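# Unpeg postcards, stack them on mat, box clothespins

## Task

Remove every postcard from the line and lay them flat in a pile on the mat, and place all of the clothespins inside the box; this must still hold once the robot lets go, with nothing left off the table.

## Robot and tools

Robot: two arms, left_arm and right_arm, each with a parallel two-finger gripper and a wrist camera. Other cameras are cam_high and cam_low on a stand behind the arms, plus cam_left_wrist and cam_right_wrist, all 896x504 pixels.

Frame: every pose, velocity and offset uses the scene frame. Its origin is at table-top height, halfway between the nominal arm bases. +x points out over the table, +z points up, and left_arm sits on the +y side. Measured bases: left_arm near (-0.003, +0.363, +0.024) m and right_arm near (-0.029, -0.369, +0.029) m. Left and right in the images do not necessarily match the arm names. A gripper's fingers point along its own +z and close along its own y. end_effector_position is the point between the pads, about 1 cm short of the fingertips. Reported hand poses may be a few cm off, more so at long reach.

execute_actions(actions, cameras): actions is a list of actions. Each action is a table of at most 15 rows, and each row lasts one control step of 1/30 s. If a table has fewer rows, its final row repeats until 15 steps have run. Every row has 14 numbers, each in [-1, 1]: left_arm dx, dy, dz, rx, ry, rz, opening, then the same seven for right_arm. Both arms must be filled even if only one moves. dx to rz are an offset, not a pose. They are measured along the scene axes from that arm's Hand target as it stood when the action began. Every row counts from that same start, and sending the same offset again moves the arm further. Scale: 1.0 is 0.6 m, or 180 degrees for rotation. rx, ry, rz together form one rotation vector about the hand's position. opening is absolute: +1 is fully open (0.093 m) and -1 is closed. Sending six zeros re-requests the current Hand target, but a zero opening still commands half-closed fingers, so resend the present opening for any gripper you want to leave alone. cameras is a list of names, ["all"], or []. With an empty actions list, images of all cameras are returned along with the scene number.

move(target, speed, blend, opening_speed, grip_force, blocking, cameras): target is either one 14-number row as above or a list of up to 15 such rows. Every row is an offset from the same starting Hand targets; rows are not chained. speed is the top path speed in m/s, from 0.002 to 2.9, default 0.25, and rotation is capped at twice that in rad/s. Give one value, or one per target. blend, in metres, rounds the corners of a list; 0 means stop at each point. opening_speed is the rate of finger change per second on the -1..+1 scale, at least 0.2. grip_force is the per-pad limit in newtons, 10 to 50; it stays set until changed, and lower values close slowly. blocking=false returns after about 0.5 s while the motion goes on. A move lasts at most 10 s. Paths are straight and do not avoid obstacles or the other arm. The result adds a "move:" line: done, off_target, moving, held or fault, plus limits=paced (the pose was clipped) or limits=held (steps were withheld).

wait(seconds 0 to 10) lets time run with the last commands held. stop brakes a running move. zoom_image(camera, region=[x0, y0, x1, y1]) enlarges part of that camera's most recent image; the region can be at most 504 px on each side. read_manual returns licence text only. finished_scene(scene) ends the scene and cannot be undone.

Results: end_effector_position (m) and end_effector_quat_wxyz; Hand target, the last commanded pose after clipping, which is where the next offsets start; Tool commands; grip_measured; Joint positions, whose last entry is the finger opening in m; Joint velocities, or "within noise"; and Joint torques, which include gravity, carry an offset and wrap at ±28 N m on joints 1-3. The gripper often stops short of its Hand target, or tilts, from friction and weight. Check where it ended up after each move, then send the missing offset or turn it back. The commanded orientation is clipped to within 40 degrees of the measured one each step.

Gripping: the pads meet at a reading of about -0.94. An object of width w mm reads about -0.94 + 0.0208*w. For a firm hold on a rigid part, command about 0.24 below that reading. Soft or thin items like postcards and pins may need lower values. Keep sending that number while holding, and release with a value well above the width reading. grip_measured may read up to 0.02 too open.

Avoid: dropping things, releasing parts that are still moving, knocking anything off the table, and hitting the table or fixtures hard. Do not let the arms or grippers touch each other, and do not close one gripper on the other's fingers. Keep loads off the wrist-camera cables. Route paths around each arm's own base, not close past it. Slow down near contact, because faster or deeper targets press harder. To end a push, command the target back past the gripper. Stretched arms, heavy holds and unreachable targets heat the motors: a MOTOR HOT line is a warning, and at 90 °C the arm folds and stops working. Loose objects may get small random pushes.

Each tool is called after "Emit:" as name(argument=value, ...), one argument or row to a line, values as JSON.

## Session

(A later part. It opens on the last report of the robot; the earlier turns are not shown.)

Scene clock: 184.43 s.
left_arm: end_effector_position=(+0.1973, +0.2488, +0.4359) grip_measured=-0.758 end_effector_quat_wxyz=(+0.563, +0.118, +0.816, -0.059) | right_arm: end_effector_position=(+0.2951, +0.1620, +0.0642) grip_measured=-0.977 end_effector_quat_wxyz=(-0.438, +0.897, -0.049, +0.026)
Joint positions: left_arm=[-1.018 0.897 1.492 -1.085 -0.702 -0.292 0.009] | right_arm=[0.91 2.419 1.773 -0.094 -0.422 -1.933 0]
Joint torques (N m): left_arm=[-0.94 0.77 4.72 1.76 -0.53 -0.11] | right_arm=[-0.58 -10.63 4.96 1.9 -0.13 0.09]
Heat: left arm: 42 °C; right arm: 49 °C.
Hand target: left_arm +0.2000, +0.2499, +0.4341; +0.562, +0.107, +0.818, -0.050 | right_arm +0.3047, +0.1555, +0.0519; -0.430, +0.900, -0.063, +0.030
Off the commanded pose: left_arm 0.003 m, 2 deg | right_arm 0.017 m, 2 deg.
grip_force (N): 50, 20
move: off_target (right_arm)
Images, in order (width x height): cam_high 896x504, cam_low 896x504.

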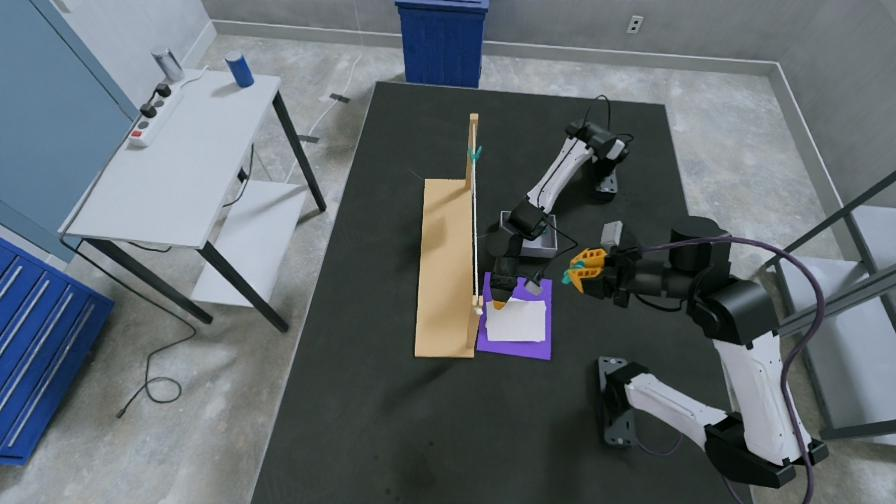

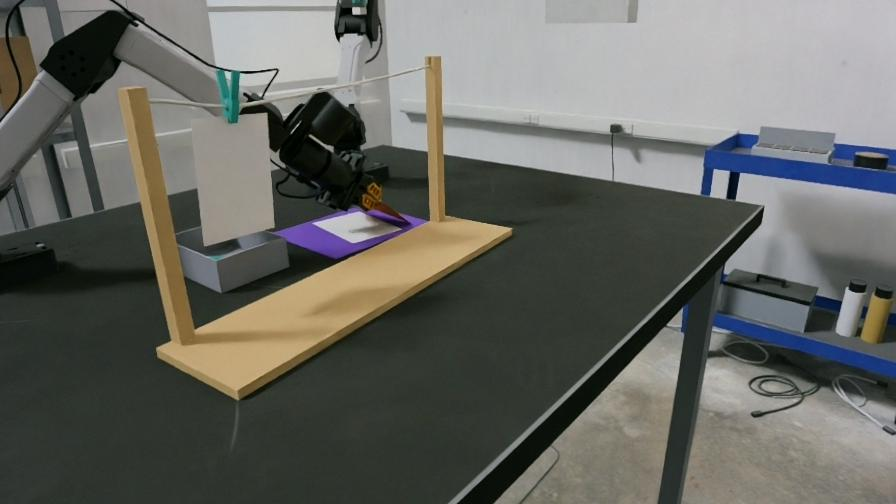

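Emit:
move(
  target=[
    [0,0,0,0,0,0,-0.9,0,-0.01,0.02,0,0,0,-0.65],
    [0,0,0,0,0,0,-0.9,-0.012,-0.095,0.088,0,0,0,-0.65],
  ],
  speed=0.1,
  opening_speed=0.4,
  cameras=["cam_high","cam_low"],
)

Emit:
zoom_image(
  camera="cam_high",
  region=[440, 200, 620, 370],
)

Emit:
zoom_image(
  camera="cam_low",
  region=[220, 40, 440, 260],
)

Scene clock: 186.90 s.
left_arm: end_effector_position=(+0.1973, +0.2488, +0.4359) grip_measured=-0.758 end_effector_quat_wxyz=(+0.563, +0.118, +0.816, -0.059) | right_arm: end_effector_position=(+0.3065, +0.0991, +0.0844) grip_measured=-0.653 end_effector_quat_wxyz=(-0.420, +0.903, -0.077, +0.039)
Joint positions: left_arm=[-1.018 0.897 1.492 -1.085 -0.702 -0.292 0.009] | right_arm=[0.827 2.229 1.552 -0.106 -0.422 -1.964 0.014]
Joint torques (N m): left_arm=[-0.91 0.79 4.68 1.77 -0.53 -0.12] | right_arm=[0.09 -14.69 4.92 1.42 -0.48 -0.08]
Heat: left arm: 42 °C; right arm: 50 °C.
Hand target: left_arm +0.2000, +0.2499, +0.4341; +0.562, +0.107, +0.818, -0.050 | right_arm +0.2975, +0.0985, +0.1047; -0.430, +0.900, -0.063, +0.030
Off the commanded pose: left_arm 0.003 m, 2 deg | right_arm 0.022 m, 2 deg.
grip_force (N): 50, 20
move: off_target (right_arm)
Images, in order (width x height): cam_high 896x504, cam_low 896x504.

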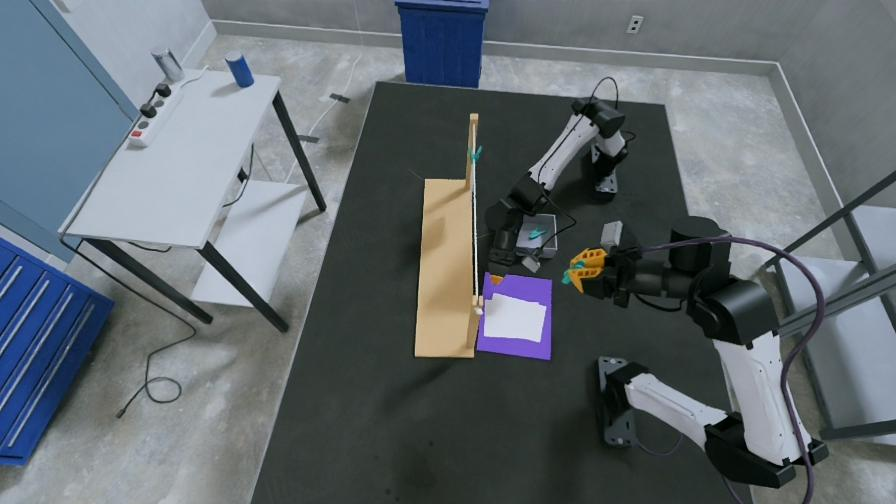

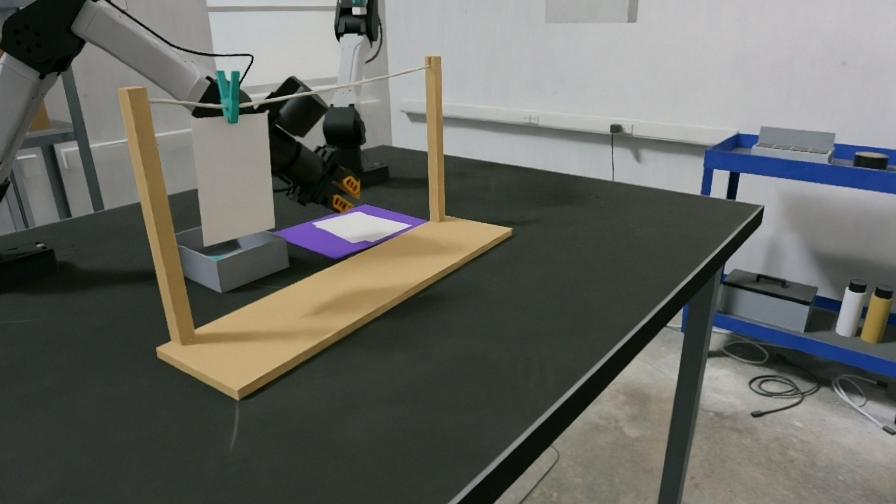

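Scaled by 2.800 from the camera's 896x504 image, which has a finer 1280x720 frame.

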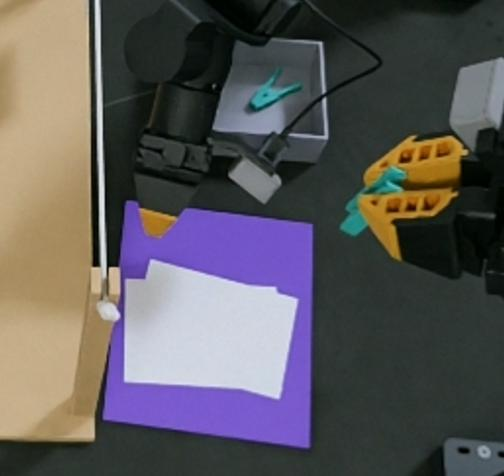

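Scaled by 2.291 from the camera's 896x504 image, which has a finer 1280x720 frame.

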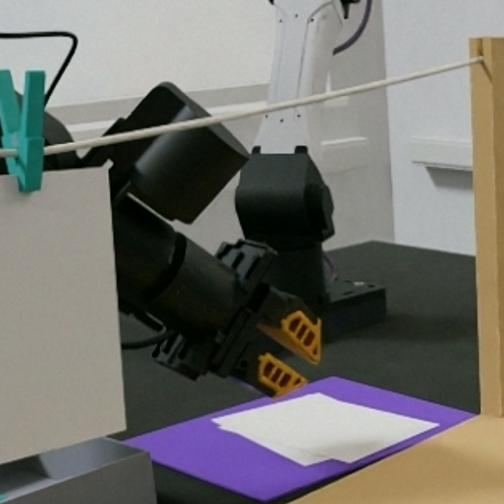

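Emit:
move(
  target=[
    [0,0,0,0,0,0,-0.9,-0.02,-0.12,0.22,0,0,0,-0.65],
    [0,0,0,0,0,0,-0.9,-0.08,-0.53,0.25,0.126,0.459,-0.209,-0.65],
  ],
  speed=0.25,
  blend=[0.03,0],
  cameras=["cam_high"],
)

Scene clock: 192.47 s.
left_arm: end_effector_position=(+0.1973, +0.2488, +0.4359) grip_measured=-0.758 end_effector_quat_wxyz=(+0.563, +0.118, +0.816, -0.059) | right_arm: end_effector_position=(+0.2446, -0.2223, +0.2393) grip_measured=-0.652 end_effector_quat_wxyz=(+0.380, -0.538, +0.609, +0.443)
Joint positions: left_arm=[-1.018 0.897 1.492 -1.085 -0.702 -0.292 0.009] | right_arm=[-0.049 1.646 1.247 -1.35 -1.239 -1.62 0.014]
Joint torques (N m): left_arm=[-0.96 0.76 4.72 1.77 -0.53 -0.11] | right_arm=[-0.12 -5.56 7.51 0.02 -0.97 -0.14]
Heat: left arm: 42 °C; right arm: 49 °C.
Hand target: left_arm +0.2000, +0.2499, +0.4341; +0.562, +0.107, +0.818, -0.050 | right_arm +0.2495, -0.2195, +0.2547; +0.404, -0.541, +0.589, +0.444
Off the commanded pose: left_arm 0.003 m, 2 deg | right_arm 0.016 m, 4 deg.
grip_force (N): 50, 20
move: off_target (right_arm)
Images, in order (width x height): cam_high 896x504.

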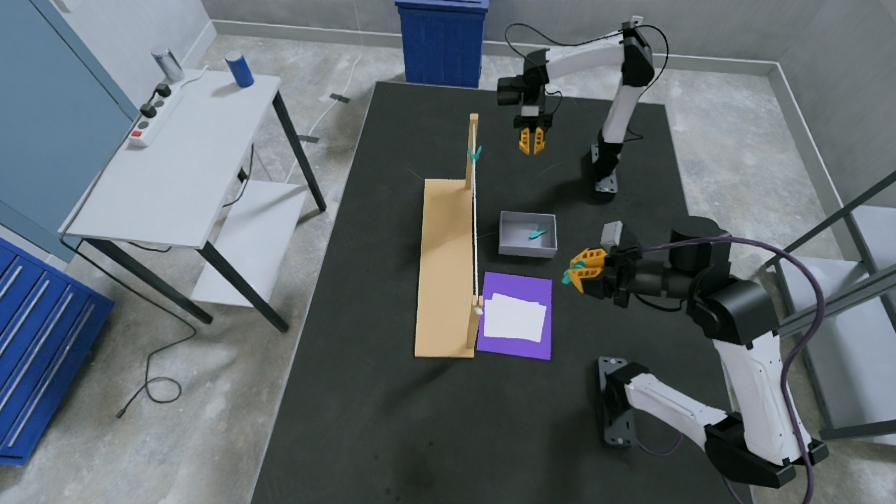

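Emit:
move(
  target=[
    [0.06,-0.517,-0.41,0.0686,0.1475,-0.17,-0.9,0,0,0,0,0,0,-0.65],
  ],
  speed=0.3,
  cameras=["cam_high","cam_left_wrist"],
)

Scene clock: 194.93 s.
left_arm: end_effector_position=(+0.2280, -0.0386, +0.1665) grip_measured=-0.758 end_effector_quat_wxyz=(+0.282, +0.367, +0.881, -0.100) | right_arm: end_effector_position=(+0.2440, -0.2222, +0.2395) grip_measured=-0.652 end_effector_quat_wxyz=(+0.379, -0.537, +0.609, +0.443)
Joint positions: left_arm=[-1.136 1.809 1.46 -0.65 -0.222 -0.275 0.009] | right_arm=[-0.049 1.646 1.247 -1.355 -1.239 -1.623 0.014]
Joint torques (N m): left_arm=[-0.73 -6.99 9.94 1.89 -0.09 0.22] | right_arm=[-0.12 -5.48 7.6 0.01 -0.96 -0.14]
Heat: left arm: 42 °C; right arm: 48 °C.
Hand target: left_arm +0.2360, -0.0603, +0.1881; +0.315, +0.361, +0.868, -0.131 | right_arm +0.2495, -0.2195, +0.2547; +0.404, -0.541, +0.589, +0.444
Off the commanded pose: left_arm 0.032 m, 5 deg | right_arm 0.016 m, 4 deg.
grip_force (N): 50, 20
move: off_target (left_arm, right_arm)
Images, in order (width x height): cam_high 896x504, cam_left_wrist 896x504.

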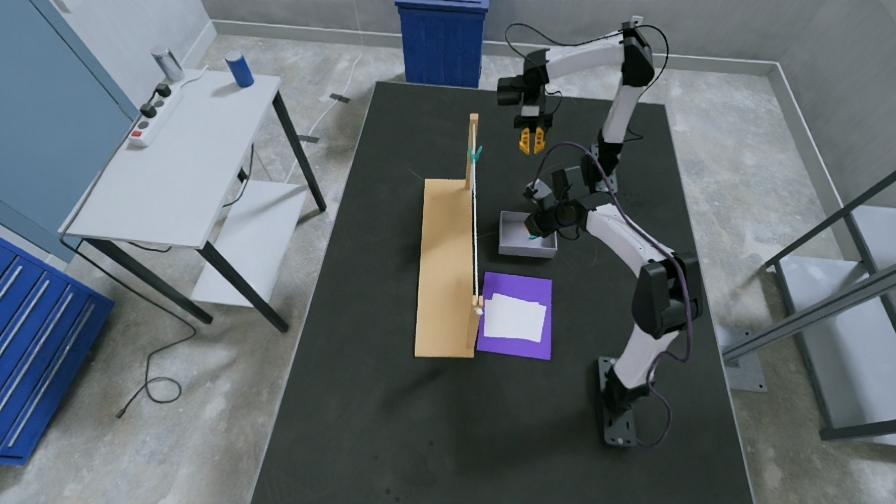

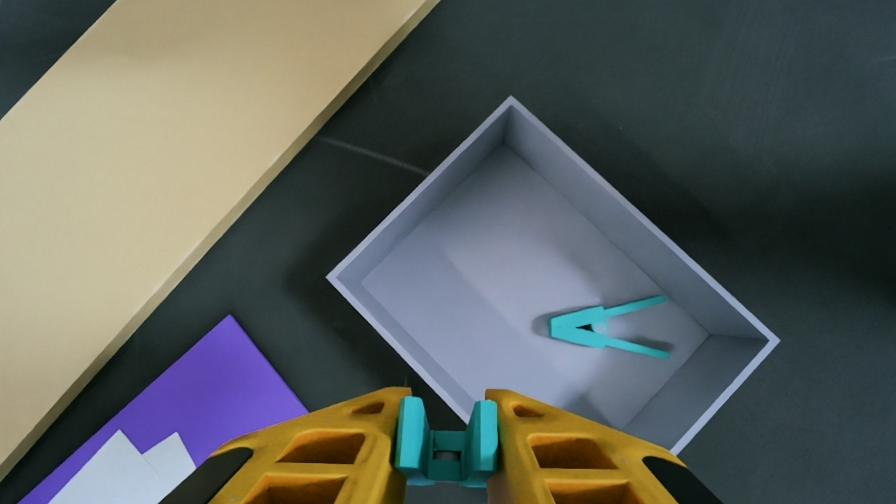

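Emit:
move(
  target=[
    [-0.005,-0.07,-0.06,0,0,0,-0.9,0,0,0,0,0,0,-0.65],
    [-0.005,-0.075,-0.12,0,0,0,-0.9,0,0,0,0,0,0,-0.65],
  ],
  speed=0.15,
  blend=[0.02,0],
  cameras=["cam_high","cam_left_wrist"],
)

Emit:
zoom_image(
  camera="cam_high",
  region=[440, 160, 620, 330],
)

Scene clock: 196.80 s.
left_arm: end_effector_position=(+0.2235, -0.0973, +0.1126) grip_measured=-0.758 end_effector_quat_wxyz=(+0.290, +0.381, +0.870, -0.122) | right_arm: end_effector_position=(+0.2440, -0.2222, +0.2395) grip_measured=-0.652 end_effector_quat_wxyz=(+0.379, -0.537, +0.609, +0.443)
Joint positions: left_arm=[-1.192 2.015 1.503 -0.453 -0.222 -0.292 0.009] | right_arm=[-0.049 1.646 1.247 -1.355 -1.239 -1.623 0.014]
Joint torques (N m): left_arm=[-0.61 -8.24 5.9 2 -0.42 -0.08] | right_arm=[-0.14 -5.46 7.61 0.01 -0.96 -0.16]
Heat: left arm: 42 °C; right arm: 48 °C.
Hand target: left_arm +0.2330, -0.1053, +0.1161; +0.315, +0.361, +0.868, -0.131 | right_arm +0.2495, -0.2195, +0.2547; +0.404, -0.541, +0.589, +0.444
Off the commanded pose: left_arm 0.013 m, 4 deg | right_arm 0.016 m, 4 deg.
grip_force (N): 50, 20
move: off_target (left_arm, right_arm); blend cut to 0.0181 m at target 1
Images, in order (width x height): cam_high 896x504, cam_left_wrist 896x504.

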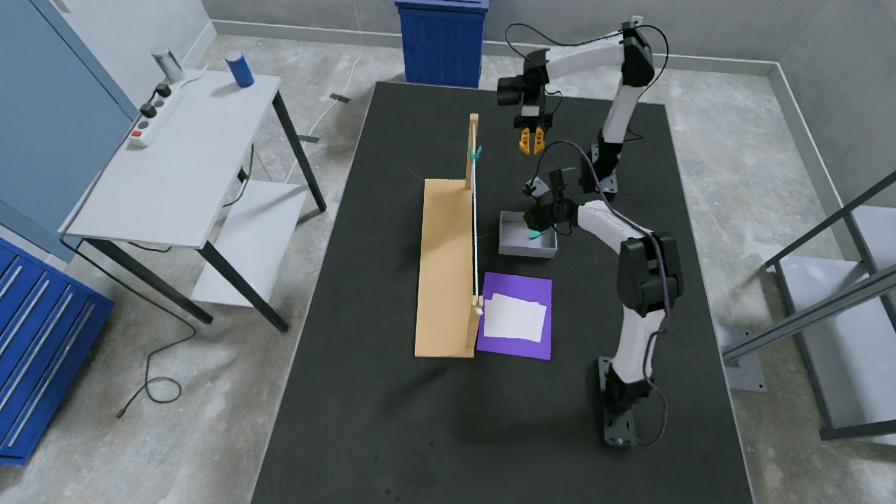

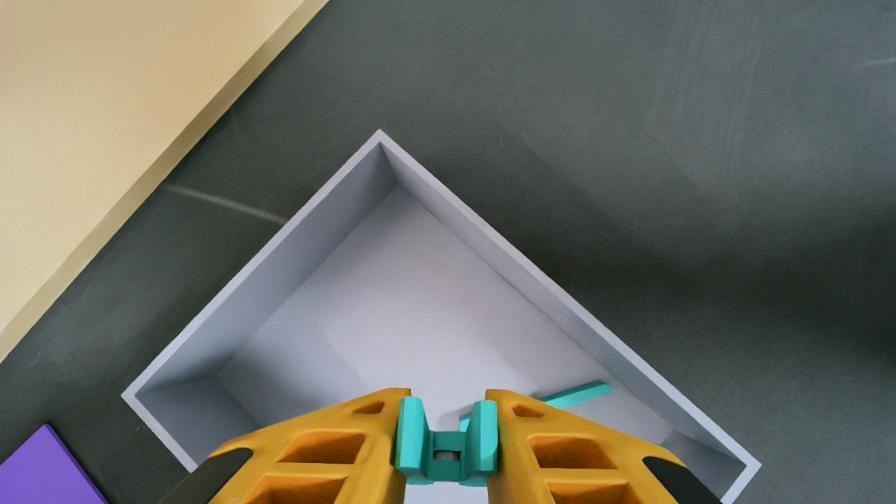

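Scaled by 2.800 from the camera's 896x504 image, which has a finer 1280x720 frame.

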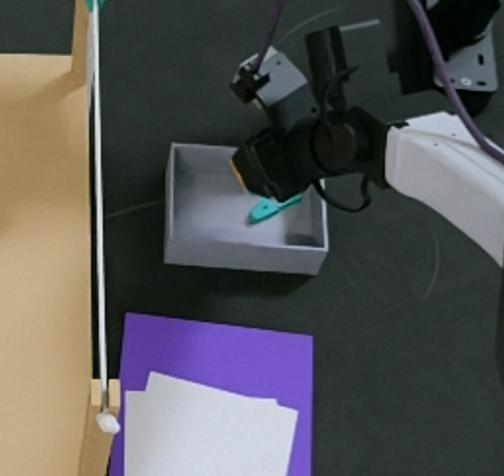

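Emit:
move(
  target=[
    [0,0.01,-0.07,0,0,0,-0.9,0,0,0,0,0,0,-0.65],
    [0,0.01,-0.07,0,0,0,0.1,0,0,0,0,0,0,-0.65],
  ],
  speed=0.1,
  opening_speed=0.6,
  cameras=["cam_high","cam_left_wrist"],
)

Emit:
zoom_image(
  camera="cam_high",
  region=[440, 160, 620, 330],
)

Scene clock: 200.77 s.
left_arm: end_effector_position=(+0.2223, -0.0944, +0.0711) grip_measured=+0.098 end_effector_quat_wxyz=(+0.291, +0.380, +0.869, -0.123) | right_arm: end_effector_position=(+0.2440, -0.2222, +0.2395) grip_measured=-0.652 end_effector_quat_wxyz=(+0.379, -0.537, +0.609, +0.443)
Joint positions: left_arm=[-1.192 2.056 1.388 -0.294 -0.222 -0.292 0.05] | right_arm=[-0.049 1.646 1.247 -1.355 -1.239 -1.623 0.014]
Joint torques (N m): left_arm=[-0.14 -8.51 5.12 2 -0.38 -0.04] | right_arm=[-0.1 -5.49 7.58 0 -0.96 -0.14]
Heat: left arm: 42 °C; right arm: 47 °C.
Hand target: left_arm +0.2330, -0.0993, +0.0741; +0.315, +0.361, +0.868, -0.131 | right_arm +0.2495, -0.2195, +0.2547; +0.404, -0.541, +0.589, +0.444
Off the commanded pose: left_arm 0.012 m, 4 deg | right_arm 0.016 m, 4 deg.
grip_force (N): 50, 20
move: off_target (left_arm, right_arm); target 2's new opening was sent with left_arm's hand 0.012 m and 4 deg from that target
Images, in order (width x height): cam_high 896x504, cam_left_wrist 896x504.

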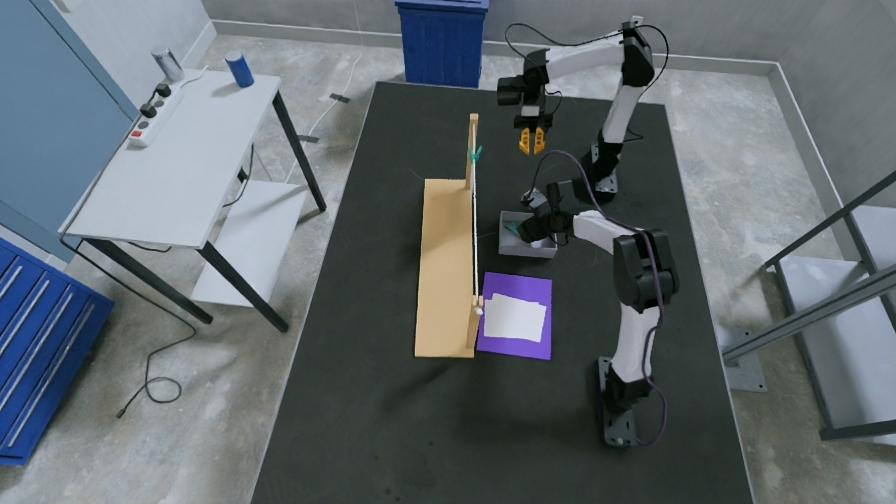

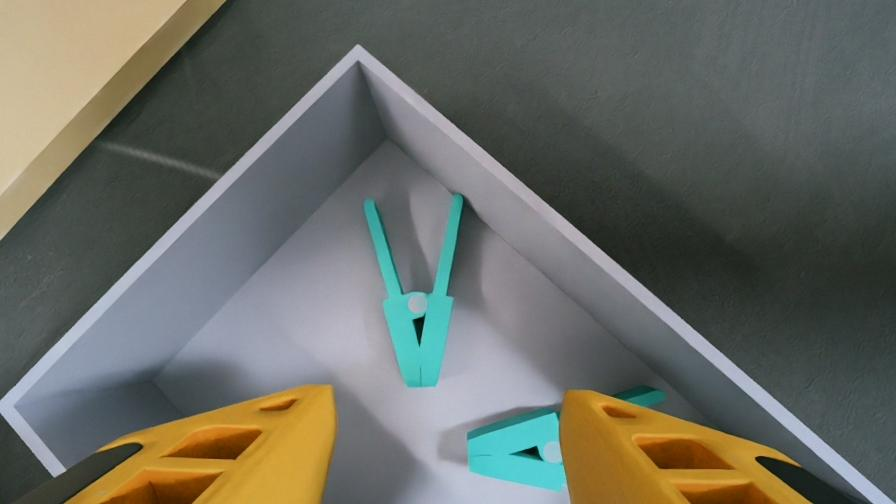

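Scaled by 2.800 from the camera's 896x504 image, which has a finer 1280x720 frame.

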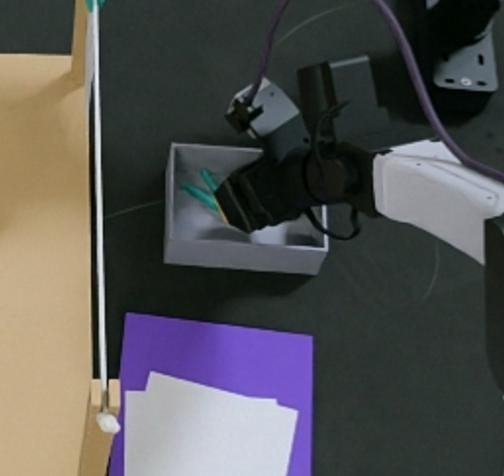

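Emit:
move(
  target=[
    [0,0.05,0.2,0,0,0,-0.2,0,0,0,0,0,0,-0.65],
    [0.25,0.09,0.193,-0.192,-0.117,-0.143,-0.2,0,0,0,0,0,0,-0.65],
  ],
  speed=0.2,
  blend=[0.03,0],
  cameras=["all"],
)

Scene clock: 205.57 s.
left_arm: end_effector_position=(+0.3775, -0.0391, +0.1733) grip_measured=-0.198 end_effector_quat_wxyz=(+0.487, +0.446, +0.651, -0.375) | right_arm: end_effector_position=(+0.2440, -0.2222, +0.2395) grip_measured=-0.652 end_effector_quat_wxyz=(+0.379, -0.537, +0.609, +0.443)
Joint positions: left_arm=[-0.649 2.009 1.177 0.532 0.591 0.115 0.036] | right_arm=[-0.049 1.646 1.247 -1.355 -1.239 -1.623 0.014]
Joint torques (N m): left_arm=[-0.32 -7.6 7.34 2.71 0.19 0.15] | right_arm=[-0.09 -5.38 7.57 0.01 -0.97 -0.13]
Heat: left arm: 43 °C; right arm: 46 °C.
Hand target: left_arm +0.3830, -0.0453, +0.1899; +0.520, +0.451, +0.619, -0.378 | right_arm +0.2495, -0.2195, +0.2547; +0.404, -0.541, +0.589, +0.444
Off the commanded pose: left_arm 0.019 m, 5 deg | right_arm 0.016 m, 4 deg.
grip_force (N): 50, 20
move: off_target (left_arm, right_arm)

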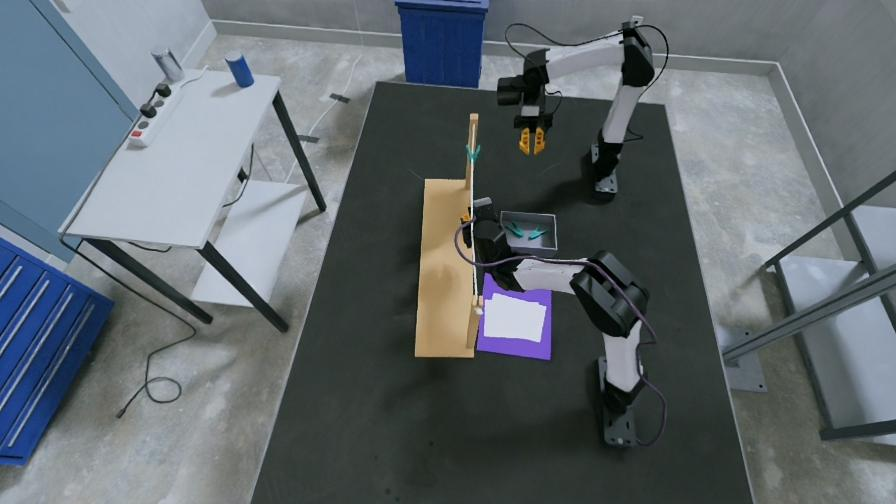

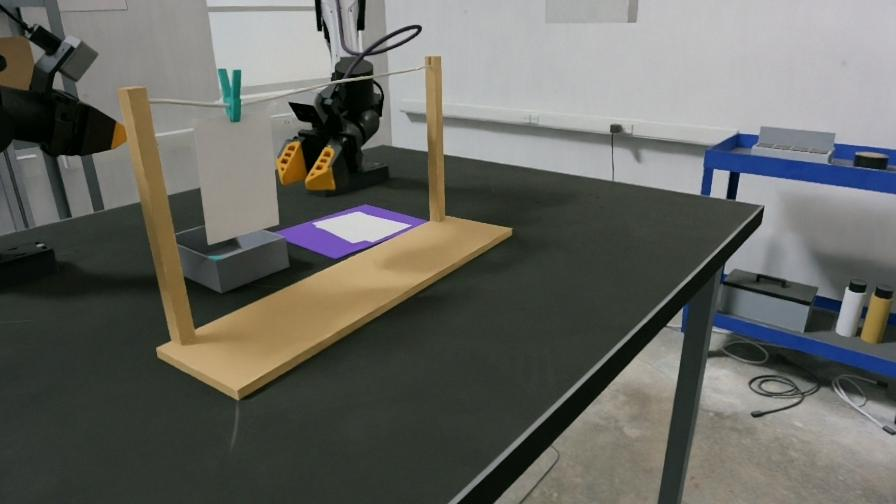

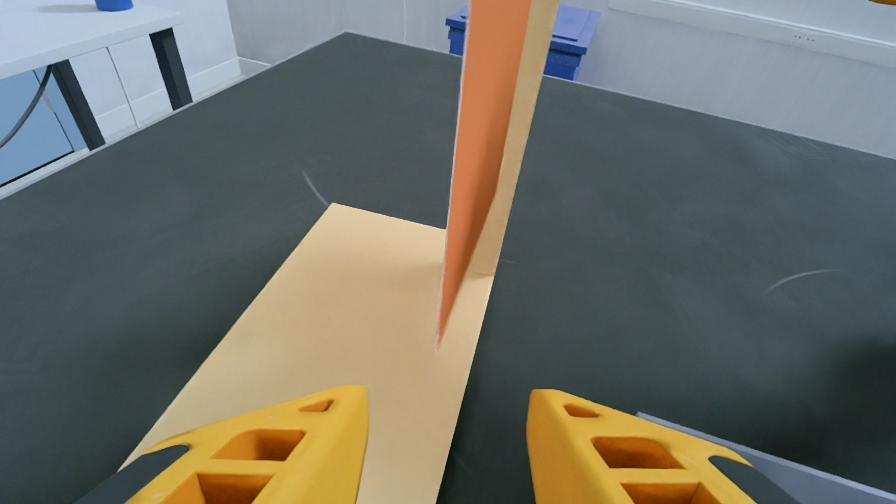

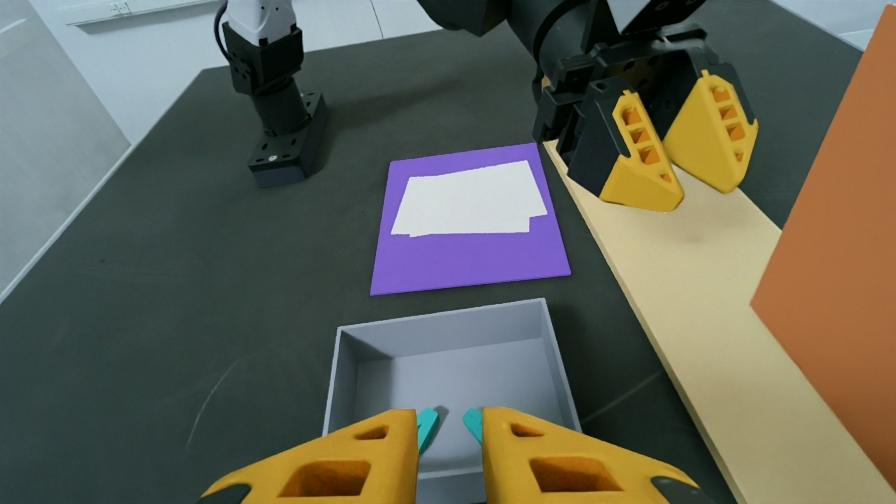

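Emit:
move(
  target=[
    [0.0,-0.0,-0.058,0,0,0,-0.2,0,0,0,0,0,0,-0.65],
    [0.037,-0.115,-0.058,0,0,0,-0.2,0,0,0,0,0,0,-0.65],
  ],
  speed=0.1,
  cameras=["cam_low","cam_left_wrist"],
)

Emit:
zoom_image(
  camera="cam_low",
  region=[160, 40, 380, 260],
)

Scene clock: 208.50 s.
left_arm: end_effector_position=(+0.3962, -0.1112, +0.1524) grip_measured=-0.198 end_effector_quat_wxyz=(+0.520, +0.455, +0.613, -0.382) | right_arm: end_effector_position=(+0.2440, -0.2222, +0.2395) grip_measured=-0.652 end_effector_quat_wxyz=(+0.379, -0.537, +0.609, +0.443)
Joint positions: left_arm=[-0.74 2.279 1.432 0.653 0.53 0.104 0.036] | right_arm=[-0.049 1.646 1.247 -1.355 -1.239 -1.623 0.014]
Joint torques (N m): left_arm=[-0.57 -9.35 9.43 1.64 -0.13 -0.01] | right_arm=[-0.09 -5.5 7.56 0.01 -0.96 -0.14]
Heat: left arm: 44 °C; right arm: 45 °C.
Hand target: left_arm +0.4052, -0.1143, +0.1551; +0.520, +0.451, +0.619, -0.378 | right_arm +0.2495, -0.2195, +0.2547; +0.404, -0.541, +0.589, +0.444
Off the commanded pose: left_arm 0.010 m, 1 deg | right_arm 0.016 m, 4 deg.
grip_force (N): 50, 20
move: off_target (right_arm)
Images, in order (width x height): cam_low 896x504, cam_left_wrist 896x504.

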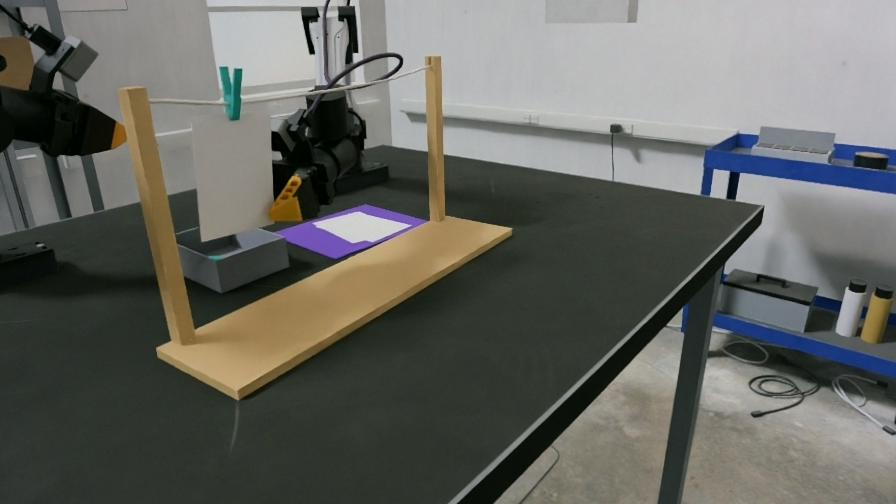

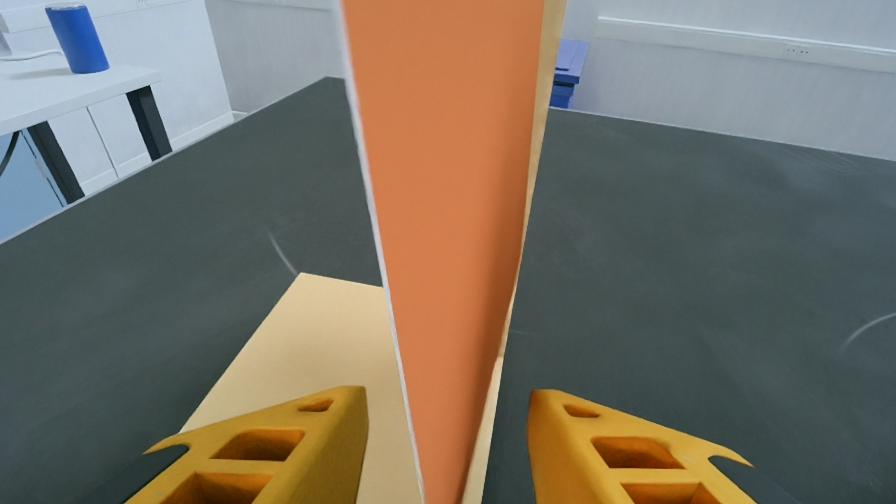

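Scaled by 2.291 from the camera's 896x504 image, which has a finer 1280x720 frame.

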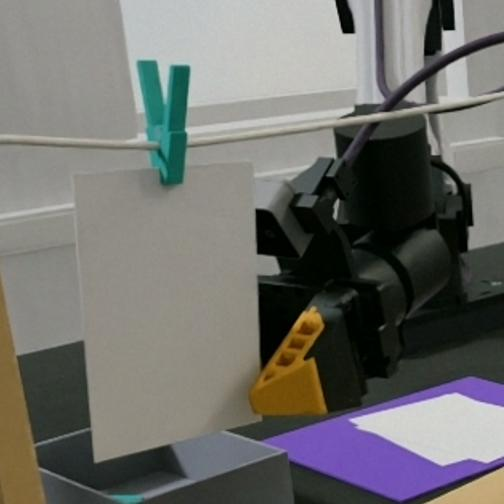

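Emit:
move(
  target=[0.005,-0.012,0,0,0,0,-1,0,0,0,0,0,0,-0.65],
  speed=0.1,
  grip_force=[20,50],
  cameras=["cam_low","cam_left_wrist","cam_high"],
)

Emit:
zoom_image(
  camera="cam_low",
  region=[160, 40, 380, 260],
)

Scene clock: 212.67 s.
left_arm: end_effector_position=(+0.3994, -0.1175, +0.1536) grip_measured=-0.976 end_effector_quat_wxyz=(+0.520, +0.457, +0.611, -0.385) | right_arm: end_effector_position=(+0.2440, -0.2222, +0.2395) grip_measured=-0.652 end_effector_quat_wxyz=(+0.379, -0.537, +0.609, +0.443)
Joint positions: left_arm=[-0.743 2.3 1.473 0.636 0.535 0.102 0] | right_arm=[-0.049 1.646 1.247 -1.355 -1.239 -1.623 0.014]
Joint torques (N m): left_arm=[-0.87 -9.57 9.51 1.63 -0.13 -0.03] | right_arm=[-0.12 -5.45 7.6 0.02 -0.96 -0.14]
Heat: left arm: 43 °C; right arm: 44 °C.
Hand target: left_arm +0.4082, -0.1215, +0.1551; +0.520, +0.451, +0.619, -0.378 | right_arm +0.2495, -0.2195, +0.2547; +0.404, -0.541, +0.589, +0.444
Off the commanded pose: left_arm 0.010 m, 1 deg | right_arm 0.016 m, 4 deg.
grip_force (N): 20, 50
move: off_target (right_arm)
Images, in order (width x height): cam_high 896x504, cam_low 896x504, cam_left_wrist 896x504.

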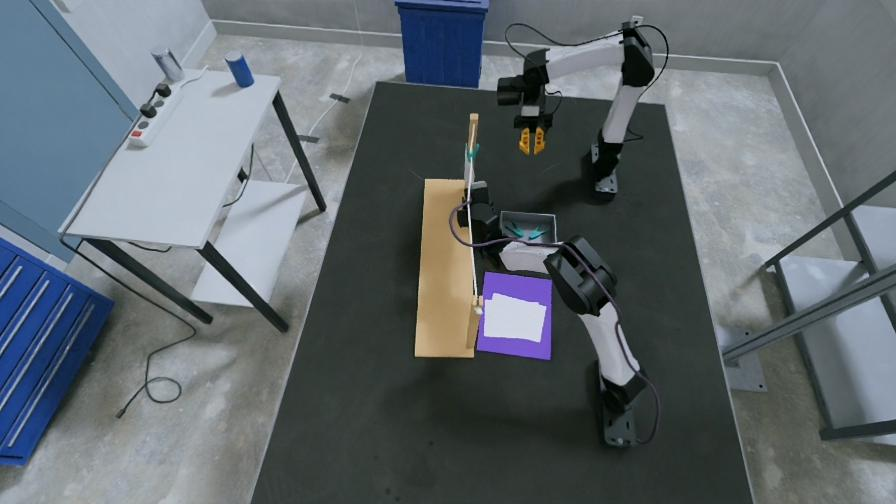

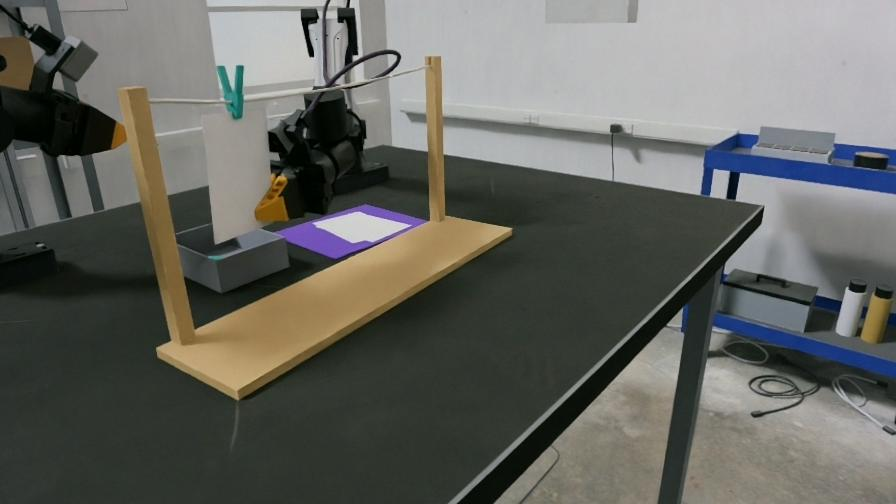

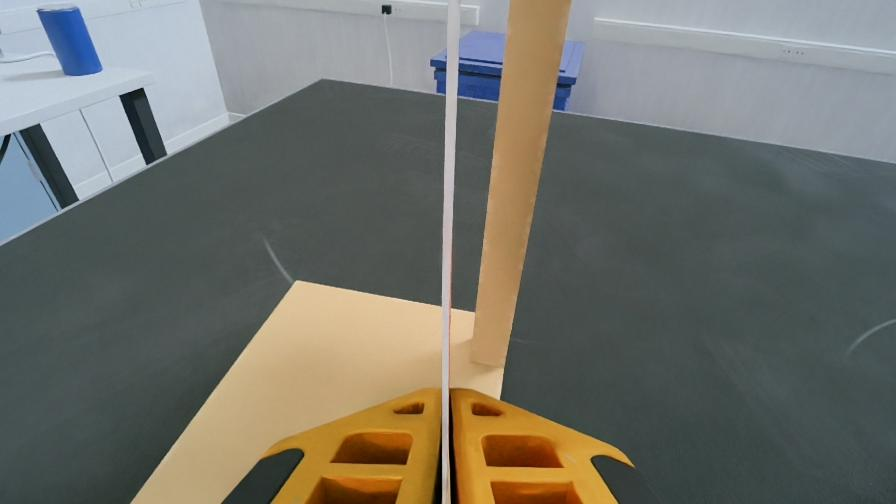

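Scaled by 2.291 from the camera's 896x504 image, which has a finer 1280x720 frame.

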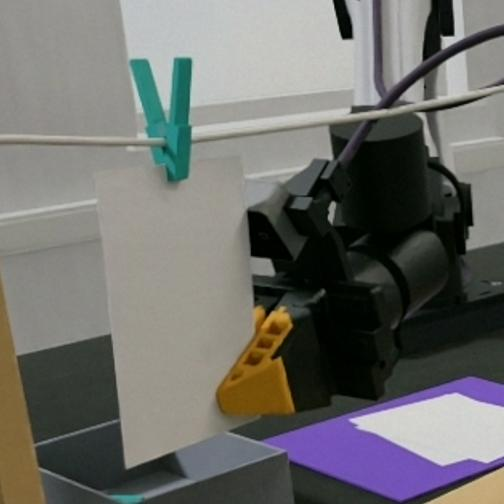

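Emit:
zoom_image(
  camera="cam_high",
  region=[440, 100, 520, 220],
)

Scaled by 4.200 from the camera's 896x504 image, which has a finer 1280x720 frame.

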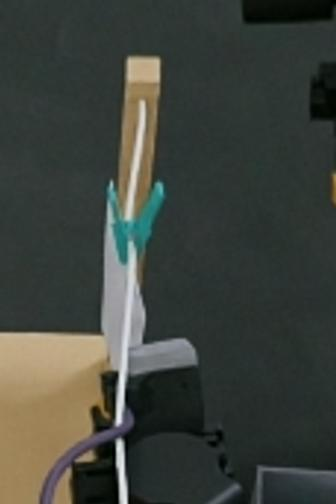

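Emit:
move(
  target=[
    [0,0,0,0,0,0,-1,0.08,-0.09,0.2,-0.07,-0.02,-0.015,0.5],
    [0,0,0,0,0,0,-1,0.245,0.015,0.185,-0.0772,-0.0232,-0.0178,0.5],
  ],
  speed=0.15,
  blend=[0.03,0],
  cameras=["all"],
)

Scene clock: 216.40 s.
left_arm: end_effector_position=(+0.3994, -0.1175, +0.1536) grip_measured=-0.978 end_effector_quat_wxyz=(+0.520, +0.457, +0.611, -0.385) | right_arm: end_effector_position=(+0.3976, -0.2068, +0.3550) grip_measured=+0.498 end_effector_quat_wxyz=(+0.400, -0.557, +0.643, +0.340)
Joint positions: left_arm=[-0.743 2.3 1.473 0.636 0.535 0.102 0] | right_arm=[0.031 2.163 2.504 -1.56 -1.072 -1.185 0.069]
Joint torques (N m): left_arm=[-0.9 -9.57 9.52 1.64 -0.12 -0.02] | right_arm=[0.25 -9.95 7.64 0.89 -0.23 0.14]
Heat: left arm: 43 °C; right arm: 44 °C.
Hand target: left_arm +0.4082, -0.1215, +0.1551; +0.520, +0.451, +0.619, -0.378 | right_arm +0.3965, -0.2105, +0.3657; +0.369, -0.585, +0.638, +0.338
Off the commanded pose: left_arm 0.010 m, 1 deg | right_arm 0.011 m, 5 deg.
joint sent to its limit (right arm) — joint 4 (wrist pitch), lower limit. The joint targets are off in position and orientation.
grip_force (N): 20, 50
move: off_target (right_arm)

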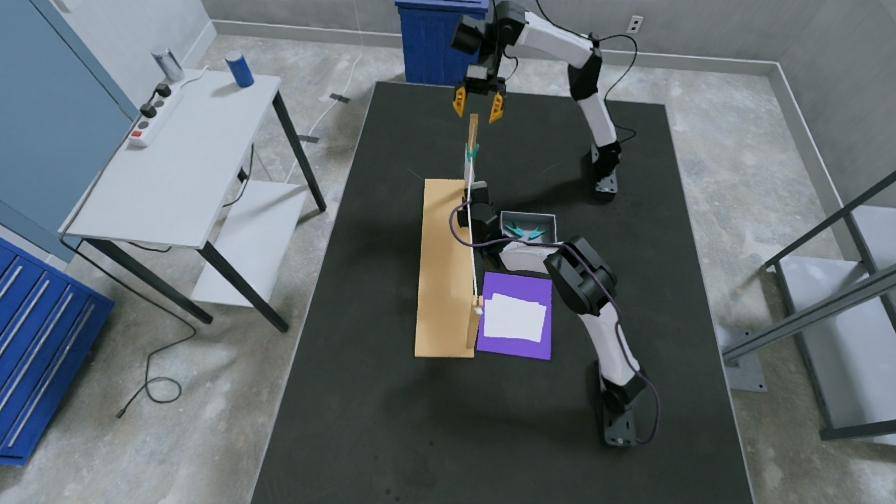

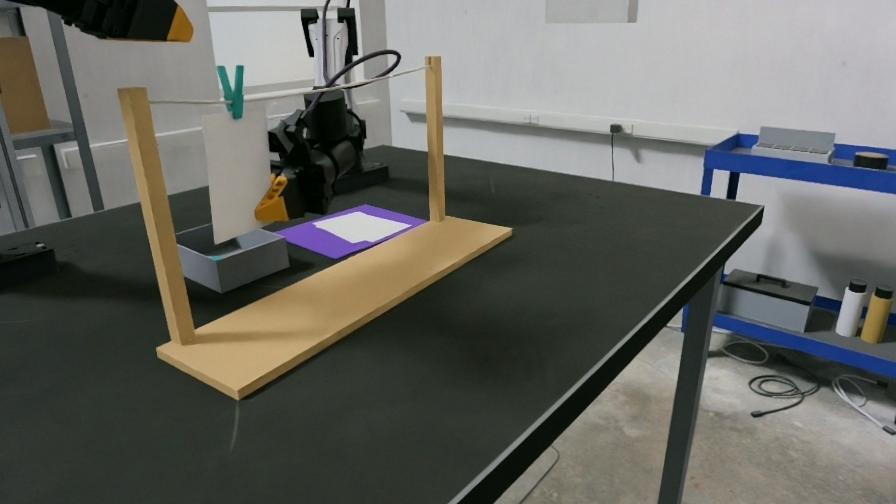

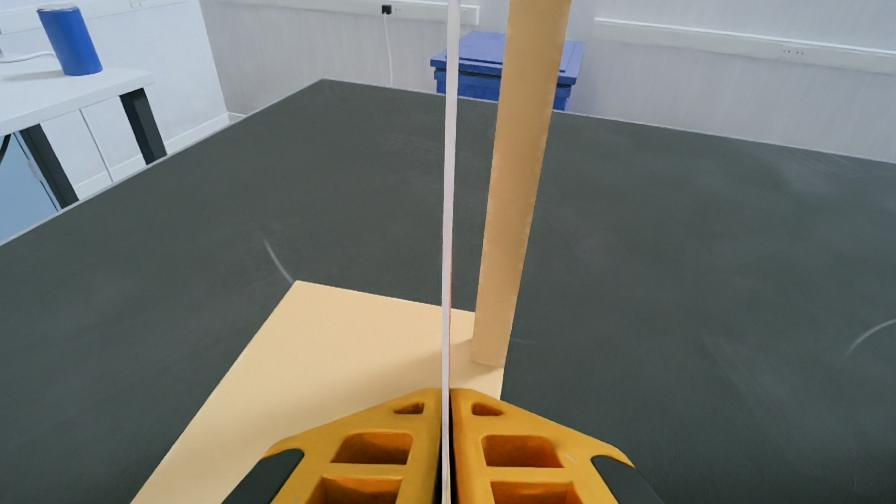

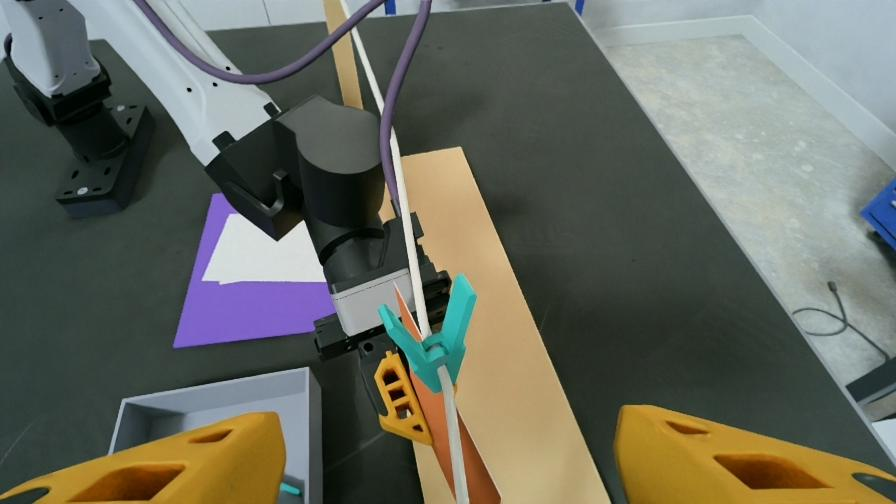

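Emit:
move(
  target=[
    [0,0,0,0,0,-0.055,-1,0,0,0,0,0,0.045,0.5],
  ],
  speed=0.1,
  cameras=["cam_low","cam_right_wrist"],
)

Scene clock: 219.07 s.
left_arm: end_effector_position=(+0.3980, -0.1228, +0.1591) grip_measured=-0.978 end_effector_quat_wxyz=(+0.497, +0.504, +0.566, -0.423) | right_arm: end_effector_position=(+0.3976, -0.2068, +0.3550) grip_measured=+0.498 end_effector_quat_wxyz=(+0.409, -0.576, +0.627, +0.328)
Joint positions: left_arm=[-0.711 2.349 1.581 0.57 0.717 0.154 0] | right_arm=[0.031 2.163 2.504 -1.56 -1.072 -1.243 0.069]
Joint torques (N m): left_arm=[0.31 -9.58 9.61 1.36 0.13 0.14] | right_arm=[-0.47 -9.44 6.23 0.88 -0.74 -0.12]
Heat: left arm: 43 °C; right arm: 44 °C.
Hand target: left_arm +0.4082, -0.1215, +0.1551; +0.485, +0.503, +0.578, -0.422 | right_arm +0.3965, -0.2105, +0.3657; -0.344, +0.629, -0.596, -0.363
Off the commanded pose: left_arm 0.011 m, 2 deg | right_arm 0.011 m, 11 deg.
joint sent to its limit (right arm) — joint 4 (wrist pitch), lower limit. The joint targets are off in position and orientation.
grip_force (N): 20, 50
move: off_target (left_arm, right_arm)
Images, in order (width x height): cam_low 896x504, cam_right_wrist 896x504.

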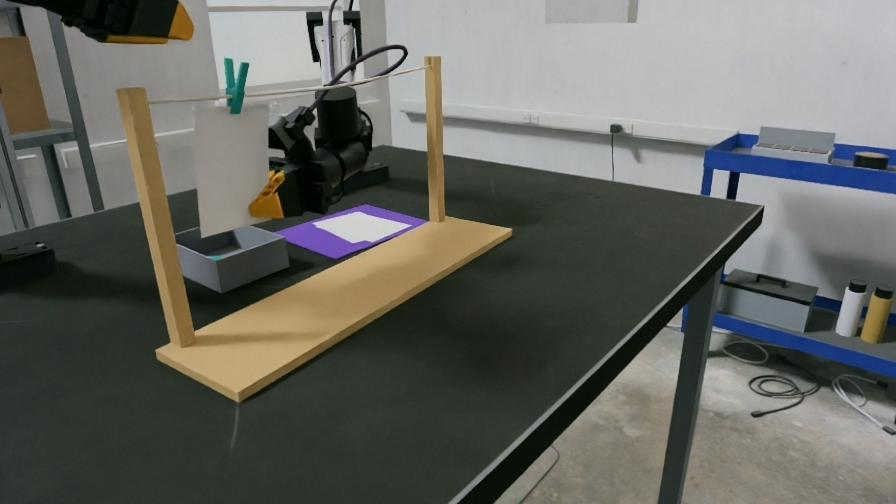

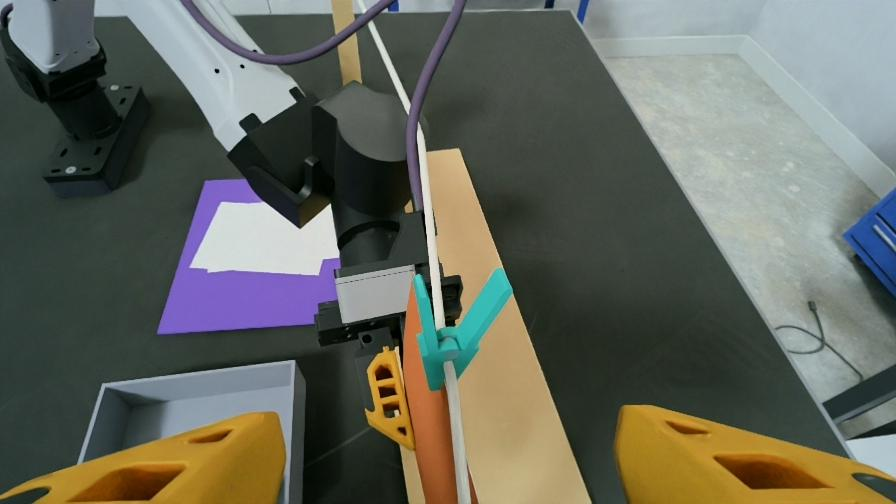

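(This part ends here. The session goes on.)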